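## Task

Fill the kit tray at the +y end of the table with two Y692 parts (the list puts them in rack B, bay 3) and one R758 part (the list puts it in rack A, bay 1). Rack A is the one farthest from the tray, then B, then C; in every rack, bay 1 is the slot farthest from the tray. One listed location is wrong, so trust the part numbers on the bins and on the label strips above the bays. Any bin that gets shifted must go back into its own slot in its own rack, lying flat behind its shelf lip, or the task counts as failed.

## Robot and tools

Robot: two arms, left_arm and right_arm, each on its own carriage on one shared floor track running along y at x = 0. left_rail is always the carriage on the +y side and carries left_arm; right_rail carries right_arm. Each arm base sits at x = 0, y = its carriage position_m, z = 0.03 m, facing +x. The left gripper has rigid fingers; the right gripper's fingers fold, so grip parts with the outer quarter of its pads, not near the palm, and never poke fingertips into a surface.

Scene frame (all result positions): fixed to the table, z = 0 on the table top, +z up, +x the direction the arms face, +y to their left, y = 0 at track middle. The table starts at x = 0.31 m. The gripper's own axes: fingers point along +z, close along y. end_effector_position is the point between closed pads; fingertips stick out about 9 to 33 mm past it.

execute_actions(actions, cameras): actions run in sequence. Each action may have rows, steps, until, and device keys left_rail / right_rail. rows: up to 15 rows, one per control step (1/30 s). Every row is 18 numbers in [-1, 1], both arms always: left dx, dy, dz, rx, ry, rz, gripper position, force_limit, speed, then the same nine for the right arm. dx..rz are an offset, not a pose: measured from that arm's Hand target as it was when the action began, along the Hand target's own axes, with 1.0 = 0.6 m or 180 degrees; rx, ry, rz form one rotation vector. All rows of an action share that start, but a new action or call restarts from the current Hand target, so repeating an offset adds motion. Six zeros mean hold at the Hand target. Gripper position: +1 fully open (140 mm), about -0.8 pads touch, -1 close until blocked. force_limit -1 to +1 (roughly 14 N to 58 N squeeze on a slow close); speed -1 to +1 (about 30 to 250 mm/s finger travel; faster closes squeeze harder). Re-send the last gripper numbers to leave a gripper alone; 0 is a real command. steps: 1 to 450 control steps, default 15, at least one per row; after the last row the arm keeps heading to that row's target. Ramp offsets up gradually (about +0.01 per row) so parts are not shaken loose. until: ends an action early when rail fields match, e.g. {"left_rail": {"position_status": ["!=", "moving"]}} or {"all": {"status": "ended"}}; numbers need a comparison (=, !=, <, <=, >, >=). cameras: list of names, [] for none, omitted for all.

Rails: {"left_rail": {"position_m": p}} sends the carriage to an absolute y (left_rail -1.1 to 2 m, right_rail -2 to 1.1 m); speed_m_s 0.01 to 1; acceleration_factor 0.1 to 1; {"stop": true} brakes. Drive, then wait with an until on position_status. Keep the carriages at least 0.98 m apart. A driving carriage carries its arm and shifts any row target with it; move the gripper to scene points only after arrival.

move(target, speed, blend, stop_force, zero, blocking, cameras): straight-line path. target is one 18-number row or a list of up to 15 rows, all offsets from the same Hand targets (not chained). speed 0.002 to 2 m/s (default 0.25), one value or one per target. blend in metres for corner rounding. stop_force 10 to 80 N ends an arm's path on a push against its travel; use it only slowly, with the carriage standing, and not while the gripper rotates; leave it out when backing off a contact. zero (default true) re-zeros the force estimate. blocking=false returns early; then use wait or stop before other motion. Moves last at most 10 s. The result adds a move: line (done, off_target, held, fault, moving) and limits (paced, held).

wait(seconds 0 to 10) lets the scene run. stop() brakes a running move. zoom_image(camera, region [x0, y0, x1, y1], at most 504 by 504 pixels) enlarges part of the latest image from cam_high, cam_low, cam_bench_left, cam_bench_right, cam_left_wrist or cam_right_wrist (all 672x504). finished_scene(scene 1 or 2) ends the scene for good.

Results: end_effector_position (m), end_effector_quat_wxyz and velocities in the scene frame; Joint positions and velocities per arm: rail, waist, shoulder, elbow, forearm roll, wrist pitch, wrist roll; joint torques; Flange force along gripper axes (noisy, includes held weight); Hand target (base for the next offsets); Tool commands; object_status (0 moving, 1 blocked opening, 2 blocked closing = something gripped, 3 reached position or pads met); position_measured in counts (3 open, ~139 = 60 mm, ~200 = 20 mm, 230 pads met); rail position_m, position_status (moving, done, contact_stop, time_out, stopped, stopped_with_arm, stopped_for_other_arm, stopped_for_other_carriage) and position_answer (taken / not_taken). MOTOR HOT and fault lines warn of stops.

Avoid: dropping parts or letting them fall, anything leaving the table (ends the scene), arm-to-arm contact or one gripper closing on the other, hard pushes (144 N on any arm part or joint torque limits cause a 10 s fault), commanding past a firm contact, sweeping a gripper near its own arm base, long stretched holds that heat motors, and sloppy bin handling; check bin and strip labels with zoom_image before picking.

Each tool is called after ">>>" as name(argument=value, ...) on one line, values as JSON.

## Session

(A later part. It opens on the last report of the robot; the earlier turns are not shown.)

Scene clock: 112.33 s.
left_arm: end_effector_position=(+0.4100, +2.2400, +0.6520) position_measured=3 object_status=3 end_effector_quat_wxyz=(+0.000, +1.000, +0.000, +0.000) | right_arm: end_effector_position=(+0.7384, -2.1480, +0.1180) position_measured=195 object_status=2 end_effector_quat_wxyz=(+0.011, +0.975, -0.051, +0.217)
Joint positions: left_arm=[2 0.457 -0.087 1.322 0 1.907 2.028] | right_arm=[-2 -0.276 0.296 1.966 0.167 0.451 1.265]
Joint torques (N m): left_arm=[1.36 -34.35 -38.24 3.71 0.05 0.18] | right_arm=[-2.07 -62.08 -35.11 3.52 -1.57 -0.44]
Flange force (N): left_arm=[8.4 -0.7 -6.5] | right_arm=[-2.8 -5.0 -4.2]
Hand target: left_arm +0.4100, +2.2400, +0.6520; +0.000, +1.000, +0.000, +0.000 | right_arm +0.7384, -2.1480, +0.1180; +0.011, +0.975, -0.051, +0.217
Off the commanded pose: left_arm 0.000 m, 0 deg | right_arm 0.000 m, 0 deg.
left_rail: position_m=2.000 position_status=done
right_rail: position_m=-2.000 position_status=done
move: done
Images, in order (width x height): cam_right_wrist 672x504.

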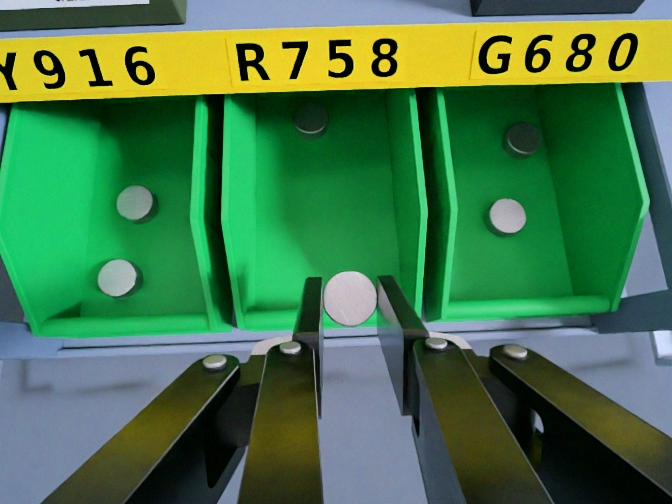

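>>> move(target=[0,0,0,0,0,0,1,1,1,-0.0995,-0.1327,-0.3277,0,0,0,-1,-1,-1], speed=0.2, cameras=["cam_right_wrist"])

>>> execute_actions(actions=[{"right_rail":{"position_m":1.0,"acceleration_factor":0.8},"steps":300,"until":{"all":{"status":"ended"}}}], cameras=[])

>>> move(target=[0,0,0,0,0,0,1,1,1,-0.056,-0.824,-0.026,0,0,0,-1,-1,-1], speed=0.3, cameras=[])

>>> move(target=[0,0,0,0,0,0,1,1,1,-0.056,-0.824,-0.026,0,0,0,-1,-1,-1], speed=0.3, cameras=[])

>>> move(target=[0,0,0,0,0,0,1,1,1,-0.2085,-0.0683,0.285,0,0,0,-1,-1,-1], speed=0.2, cameras=["cam_right_wrist"])

>>> move(target=[0,0,0,0,0,0,1,1,1,-0.0212,0,0.0452,0,0,0,-1,-1,-1], speed=0.02, stop_force=10, cameras=["cam_right_wrist"])

Scene clock: 114.27 s.
left_arm: end_effector_position=(+0.4100, +2.2400, +0.6520) position_measured=3 object_status=3 end_effector_quat_wxyz=(+0.000, +1.000, +0.000, +0.000) | right_arm: end_effector_position=(+0.6098, -2.0544, +0.2706) position_measured=195 object_status=2 end_effector_quat_wxyz=(+0.011, +0.975, -0.051, +0.217)
Joint positions: left_arm=[2 0.457 -0.087 1.322 0 1.907 2.028] | right_arm=[-2 -0.158 -0.064 2.059 0.035 0.709 1.496]
Joint torques (N m): left_arm=[1.45 -34.36 -38.3 3.69 0.06 0.2] | right_arm=[-1.92 -30.69 -40.56 4.02 -1.69 -0.46]
Flange force (N): left_arm=[7.6 -0.7 -6.4] | right_arm=[-4.3 -5.4 -4.0]
Hand target: left_arm +0.4100, +2.2400, +0.6520; +0.000, +1.000, +0.000, +0.000 | right_arm +0.6099, -2.0544, +0.2706; +0.011, +0.975, -0.051, +0.217
Off the commanded pose: left_arm 0.000 m, 0 deg | right_arm 0.000 m, 0 deg.
left_rail: position_m=2.000 position_status=done
right_rail: position_m=-2.000 position_status=done
move: done
Images, in order (width x height): cam_right_wrist 672x504.

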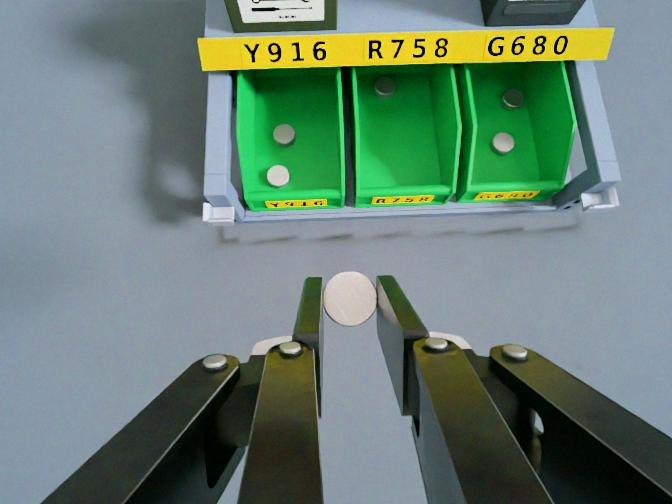

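Scene clock: 119.20 s.
left_arm: end_effector_position=(+0.4100, +2.2400, +0.6520) position_measured=3 object_status=3 end_effector_quat_wxyz=(+0.000, +1.000, +0.000, +0.000) | right_arm: end_effector_position=(+0.6099, +0.9453, +0.2706) position_measured=195 object_status=2 end_effector_quat_wxyz=(+0.011, +0.975, -0.051, +0.217)
Joint positions: left_arm=[2 0.457 -0.087 1.322 0 1.907 2.028] | right_arm=[1 -0.158 -0.064 2.058 0.035 0.709 1.496]
Joint torques (N m): left_arm=[1.36 -34.44 -38.27 3.71 0.05 0.19] | right_arm=[-2.04 -31.11 -40.31 4.1 -1.64 -0.38]
Flange force (N): left_arm=[8.1 -1.1 -6.4] | right_arm=[-3.3 -5.5 -3.1]
Hand target: left_arm +0.4100, +2.2400, +0.6520; +0.000, +1.000, +0.000, +0.000 | right_arm +0.6099, +0.9453, +0.2706; +0.011, +0.975, -0.051, +0.217
Tool commands: left_gripper/position=+1.0 left_gripper/force_limit=+1.0 left_gripper/speed=+1.0 right_gripper/position=-1.0 right_gripper/force_limit=-1.0 right_gripper/speed=-1.0
Off the commanded pose: left_arm 0.000 m, 0 deg | right_arm 0.000 m, 0 deg.
left_rail: position_m=2.000 position_status=done
right_rail: position_m=1.000 position_status=done
No camera images: "cameras" was empty.

Scene clock: 121.23 s.
left_arm: end_effector_position=(+0.4100, +2.2400, +0.6520) position_measured=3 object_status=3 end_effector_quat_wxyz=(+0.000, +1.000, +0.000, +0.000) | right_arm: end_effector_position=(+0.6248, +1.4409, +0.2706) position_measured=195 object_status=2 end_effector_quat_wxyz=(+0.011, +0.975, -0.051, +0.217)
Joint positions: left_arm=[2 0.457 -0.087 1.322 0 1.907 2.028] | right_arm=[1 0.703 0.24 1.722 -0.401 0.906 2.585]
Joint torques (N m): left_arm=[1.43 -34.34 -38.33 3.73 0.08 0.18] | right_arm=[-1.58 -61.38 -39.7 2.76 -1 -0.39]
Flange force (N): left_arm=[7.3 -0.7 -6.3] | right_arm=[-5.0 1.7 -3.0]
Hand target: left_arm +0.4100, +2.2400, +0.6520; +0.000, +1.000, +0.000, +0.000 | right_arm +0.6247, +1.4410, +0.2706; +0.011, +0.975, -0.051, +0.217
Off the commanded pose: left_arm 0.000 m, 0 deg | right_arm 0.000 m, 0 deg.
left_rail: position_m=2.000 position_status=done
right_rail: position_m=1.000 position_status=done
move: done
No camera images: "cameras" was empty.

Scene clock: 123.43 s.
left_arm: end_effector_position=(+0.4100, +2.2400, +0.6520) position_measured=3 object_status=3 end_effector_quat_wxyz=(+0.000, +1.000, +0.000, +0.000) | right_arm: end_effector_position=(+0.6396, +1.9365, +0.2706) position_measured=195 object_status=2 end_effector_quat_wxyz=(+0.011, +0.975, -0.051, +0.217)
Joint positions: left_arm=[2 0.457 -0.087 1.322 0 1.907 2.028] | right_arm=[1 1.056 0.985 0.504 -0.402 1.476 2.734]
Joint torques (N m): left_arm=[1.63 -34.36 -38.29 3.71 0.06 0.19] | right_arm=[-2.45 -125.7 -43.17 2.83 -0.82 -0.43]
Flange force (N): left_arm=[8.0 -0.3 -6.4] | right_arm=[0.0 0.0 0.0]
Hand target: left_arm +0.4100, +2.2400, +0.6520; +0.000, +1.000, +0.000, +0.000 | right_arm +0.6396, +1.9365, +0.2706; +0.011, +0.975, -0.051, +0.217
Off the commanded pose: left_arm 0.000 m, 0 deg | right_arm 0.000 m, 0 deg.
left_rail: position_m=2.000 position_status=done
right_rail: position_m=1.000 position_status=done
move: done
No camera images: "cameras" was empty.

Scene clock: 124.83 s.
left_arm: end_effector_position=(+0.4100, +2.2400, +0.6520) position_measured=3 object_status=3 end_effector_quat_wxyz=(+0.000, +1.000, +0.000, +0.000) | right_arm: end_effector_position=(+0.6035, +1.9815, +0.0626) position_measured=195 object_status=2 end_effector_quat_wxyz=(+0.011, +0.975, -0.051, +0.217)
Joint positions: left_arm=[2 0.457 -0.087 1.322 0 1.907 2.028] | right_arm=[1 1.104 1.088 0.674 -0.433 1.245 2.893]
Joint torques (N m): left_arm=[1.33 -34.41 -38.32 3.73 0.06 0.17] | right_arm=[-1.87 -130.35 -42.34 2.7 -0.72 -0.46]
Flange force (N): left_arm=[7.8 -1.2 -6.3] | right_arm=[-5.4 10.4 -2.9]
Hand target: left_arm +0.4100, +2.2400, +0.6520; +0.000, +1.000, +0.000, +0.000 | right_arm +0.6036, +1.9815, +0.0626; +0.011, +0.975, -0.051, +0.217
Off the commanded pose: left_arm 0.000 m, 0 deg | right_arm 0.000 m, 0 deg.
left_rail: position_m=2.000 position_status=done
right_rail: position_m=1.000 position_status=done
move: done
Images, in order (width x height): cam_right_wrist 672x504.

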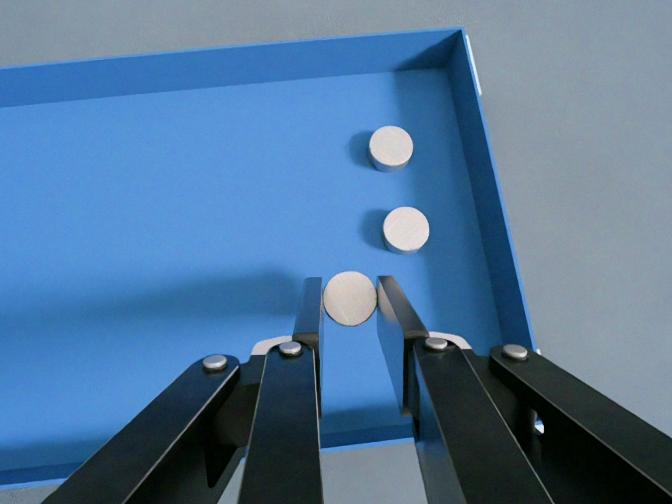

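Scene clock: 126.67 s.
left_arm: end_effector_position=(+0.4100, +2.2400, +0.6520) position_measured=3 object_status=3 end_effector_quat_wxyz=(+0.000, +1.000, +0.000, +0.000) | right_arm: end_effector_position=(+0.6037, +1.9815, +0.0376) position_measured=195 object_status=2 end_effector_quat_wxyz=(+0.011, +0.975, -0.051, +0.218)
Joint positions: left_arm=[2 0.457 -0.087 1.322 0 1.907 2.028] | right_arm=[1 1.104 1.102 0.693 -0.438 1.215 2.907]
Joint torques (N m): left_arm=[1.48 -34.43 -38.23 3.73 0.04 0.18] | right_arm=[-7.14 -111.36 -34.66 3.28 -2.4 -0.39]
Flange force (N): left_arm=[9.1 -1.0 -6.4] | right_arm=[-4.1 14.9 -22.8]
Hand target: left_arm +0.4100, +2.2400, +0.6520; +0.000, +1.000, +0.000, +0.000 | right_arm +0.6036, +1.9815, +0.0375; +0.011, +0.975, -0.051, +0.218 (not the last commanded pose)
Off the commanded pose: left_arm 0.000 m, 0 deg | right_arm 0.005 m, 0 deg.
left_rail: position_m=2.000 position_status=done
right_rail: position_m=1.000 position_status=done
move: contact (right_arm)
Images, in order (width x height): cam_right_wrist 672x504.

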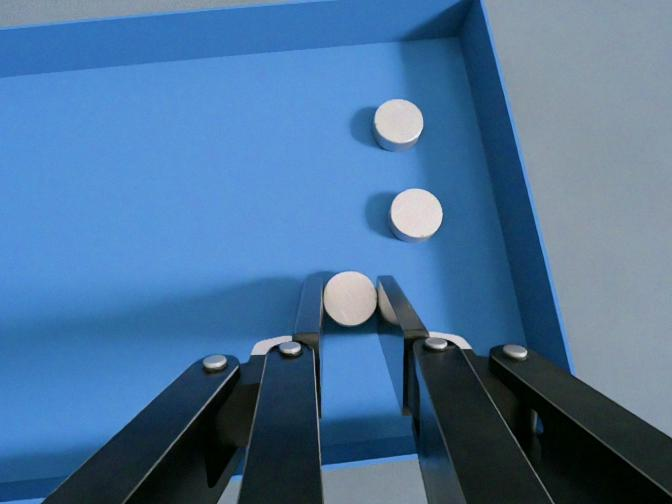

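>>> move(target=[[0,0,0,0,0,0,1,1,1,0.001,0,-0.003,0,0,0,-1,-1,-1],[0,0,0,0,0,0,1,1,1,0.001,0,-0.003,0,0,0,-0.44,-1,-1],[0,0,0,0,0,0,1,1,1,0.03,0,-0.1,0,0,0,-0.44,-1,-1],[0,0,0,0,0,0,1,1,1,0.2,0.063,-0.334,0,0,0,-0.44,-1,-1]], cameras=["cam_right_wrist"])

>>> move(target=[0,0,0,0,0,0,1,1,1,0.056,0.824,0.026,0,0,0,-1,-1,-1], speed=0.4, cameras=[])

>>> move(target=[0,0,0,0,0,0,1,1,1,0.056,0.824,0.026,0,0,0,-1,-1,-1], speed=0.4, cameras=["cam_bench_left"])

>>> execute_actions(actions=[{"right_rail":{"position_m":-0.25,"acceleration_factor":1.0},"steps":300,"until":{"all":{"status":"ended"}}}], cameras=["cam_right_wrist"])

>>> zoom_image(camera="cam_right_wrist", region=[200, 10, 560, 300])

Scene clock: 129.73 s.
left_arm: end_effector_position=(+0.4100, +2.2400, +0.6520) position_measured=3 object_status=3 end_effector_quat_wxyz=(+0.000, +1.000, +0.000, +0.000) | right_arm: end_effector_position=(+0.6230, +1.9414, +0.2698) position_measured=185 object_status=3 end_effector_quat_wxyz=(+0.011, +0.975, -0.051, +0.217)
Joint positions: left_arm=[2 0.457 -0.087 1.322 0 1.907 2.028] | right_arm=[1 1.071 0.974 0.526 -0.405 1.472 2.753]
Joint torques (N m): left_arm=[1.17 -34.33 -38.32 3.73 0.07 0.18] | right_arm=[-1.25 -125.03 -42.51 2.84 -0.77 -0.38]
Flange force (N): left_arm=[7.3 -1.2 -6.3] | right_arm=[0.0 0.0 0.0]
Hand target: left_arm +0.4100, +2.2400, +0.6520; +0.000, +1.000, +0.000, +0.000 | right_arm +0.6230, +1.9414, +0.2699; +0.011, +0.975, -0.051, +0.218
Off the commanded pose: left_arm 0.000 m, 0 deg | right_arm 0.000 m, 0 deg.
left_rail: position_m=2.000 position_status=done
right_rail: position_m=1.000 position_status=done
move: done
Images, in order (width x height): cam_right_wrist 672x504.

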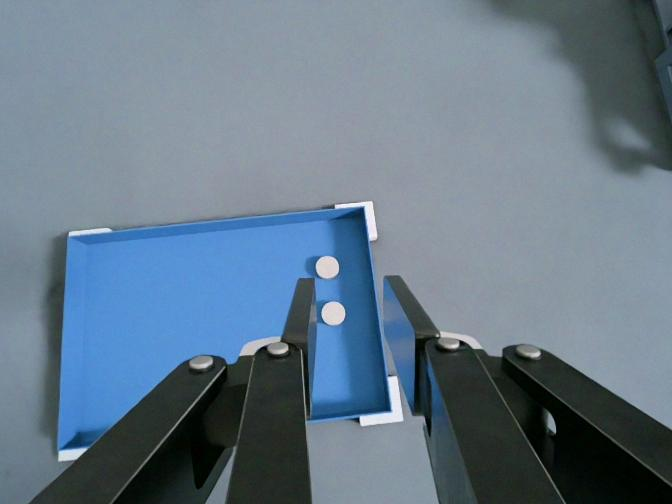

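Scene clock: 131.40 s.
left_arm: end_effector_position=(+0.4100, +2.2400, +0.6520) position_measured=3 object_status=3 end_effector_quat_wxyz=(+0.000, +1.000, +0.000, +0.000) | right_arm: end_effector_position=(+0.6080, +1.4459, +0.2699) position_measured=230 object_status=3 end_effector_quat_wxyz=(+0.011, +0.975, -0.051, +0.217)
Joint positions: left_arm=[2 0.457 -0.087 1.322 0 1.907 2.028] | right_arm=[1 0.725 0.227 1.74 -0.409 0.91 2.611]
Joint torques (N m): left_arm=[1.28 -34.37 -38.32 3.75 0.05 0.19] | right_arm=[-2.08 -59.98 -39.5 2.84 -1.01 -0.42]
Flange force (N): left_arm=[7.7 -1.0 -6.3] | right_arm=[-5.5 1.4 -3.9]
Hand target: left_arm +0.4100, +2.2400, +0.6520; +0.000, +1.000, +0.000, +0.000 | right_arm +0.6081, +1.4458, +0.2699; +0.011, +0.975, -0.051, +0.218
Off the commanded pose: left_arm 0.000 m, 0 deg | right_arm 0.000 m, 0 deg.
left_rail: position_m=2.000 position_status=done
right_rail: position_m=1.000 position_status=done
move: done
No camera images: "cameras" was empty.

Scene clock: 133.17 s.
left_arm: end_effector_position=(+0.4100, +2.2400, +0.6520) position_measured=3 object_status=3 end_effector_quat_wxyz=(+0.000, +1.000, +0.000, +0.000) | right_arm: end_effector_position=(+0.5932, +0.9503, +0.2699) position_measured=230 object_status=3 end_effector_quat_wxyz=(+0.011, +0.975, -0.051, +0.218)
Joint positions: left_arm=[2 0.457 -0.087 1.322 0 1.907 2.028] | right_arm=[1 -0.153 -0.093 2.085 0.032 0.71 1.503]
Joint torques (N m): left_arm=[1.37 -34.52 -38.25 3.7 0.04 0.22] | right_arm=[-1.91 -27.69 -40.02 4.04 -1.59 -0.42]
Flange force (N): left_arm=[7.5 -0.9 -6.7] | right_arm=[-3.8 -5.5 -4.3]
Hand target: left_arm +0.4100, +2.2400, +0.6520; +0.000, +1.000, +0.000, +0.000 | right_arm +0.5932, +0.9503, +0.2699; +0.011, +0.975, -0.051, +0.218
Off the commanded pose: left_arm 0.000 m, 0 deg | right_arm 0.000 m, 0 deg.
left_rail: position_m=2.000 position_status=done
right_rail: position_m=1.000 position_status=done
move: done
Images, in order (width x height): cam_bench_left 672x504.

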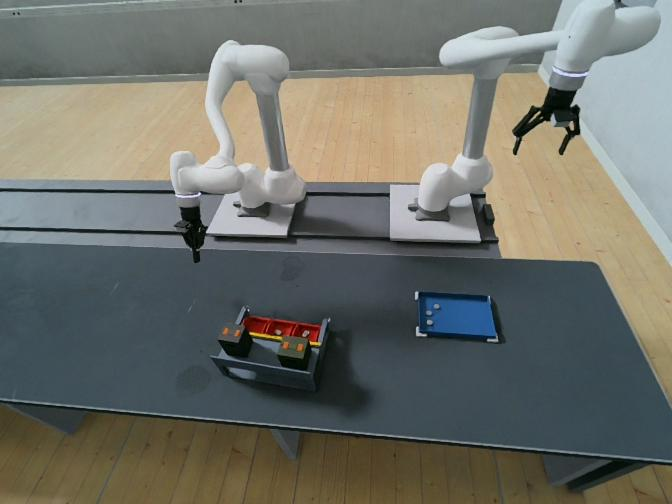

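Scene clock: 136.00 s.
left_arm: end_effector_position=(+0.4100, +2.2400, +0.6520) position_measured=3 object_status=3 end_effector_quat_wxyz=(+0.000, +1.000, +0.000, +0.000) | right_arm: end_effector_position=(+0.5932, -0.2997, +0.2699) position_measured=230 object_status=3 end_effector_quat_wxyz=(+0.011, +0.975, -0.051, +0.218)
Joint positions: left_arm=[2 0.457 -0.087 1.322 0 1.907 2.028] | right_arm=[-0.25 -0.153 -0.093 2.085 0.032 0.71 1.503]
Joint torques (N m): left_arm=[1.35 -34.39 -38.31 3.7 0.05 0.17] | right_arm=[-2.69 -28.17 -39.91 4.07 -1.53 -0.44]
Flange force (N): left_arm=[7.7 -1.1 -6.3] | right_arm=[-2.4 -7.1 -2.3]
Hand target: left_arm +0.4100, +2.2400, +0.6520; +0.000, +1.000, +0.000, +0.000 | right_arm +0.5932, -0.2997, +0.2699; +0.011, +0.975, -0.051, +0.218
Tool commands: left_gripper/position=+1.0 left_gripper/force_limit=+1.0 left_gripper/speed=+1.0 right_gripper/position=-1.0 right_gripper/force_limit=-1.0 right_gripper/speed=-1.0
Off the commanded pose: left_arm 0.000 m, 0 deg | right_arm 0.000 m, 0 deg.
left_rail: position_m=2.000 position_status=done
right_rail: position_m=-0.250 position_status=done
Images, in order (width x height): cam_right_wrist 672x504.

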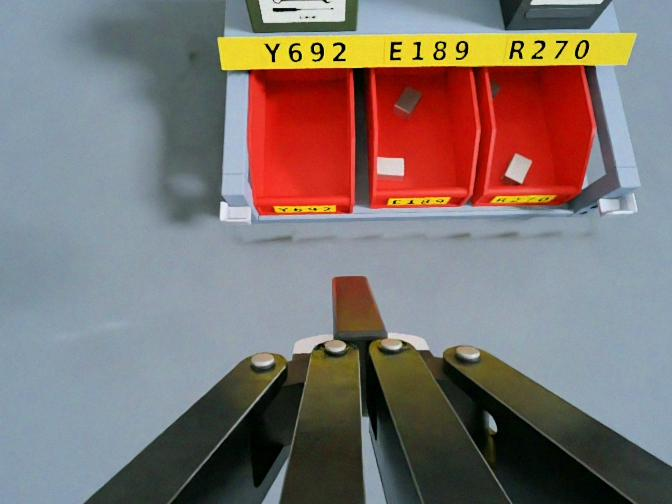

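Scaled by 1.400.

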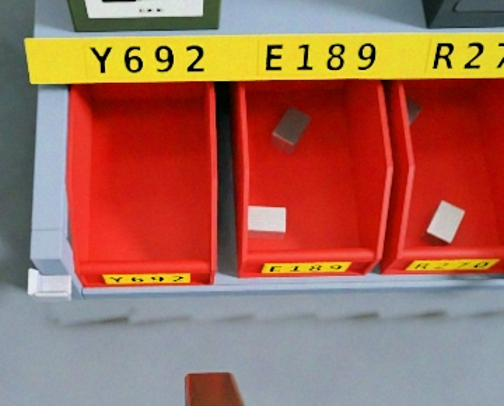

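>>> finished_scene(scene=2)

The scene is finished: the task was done.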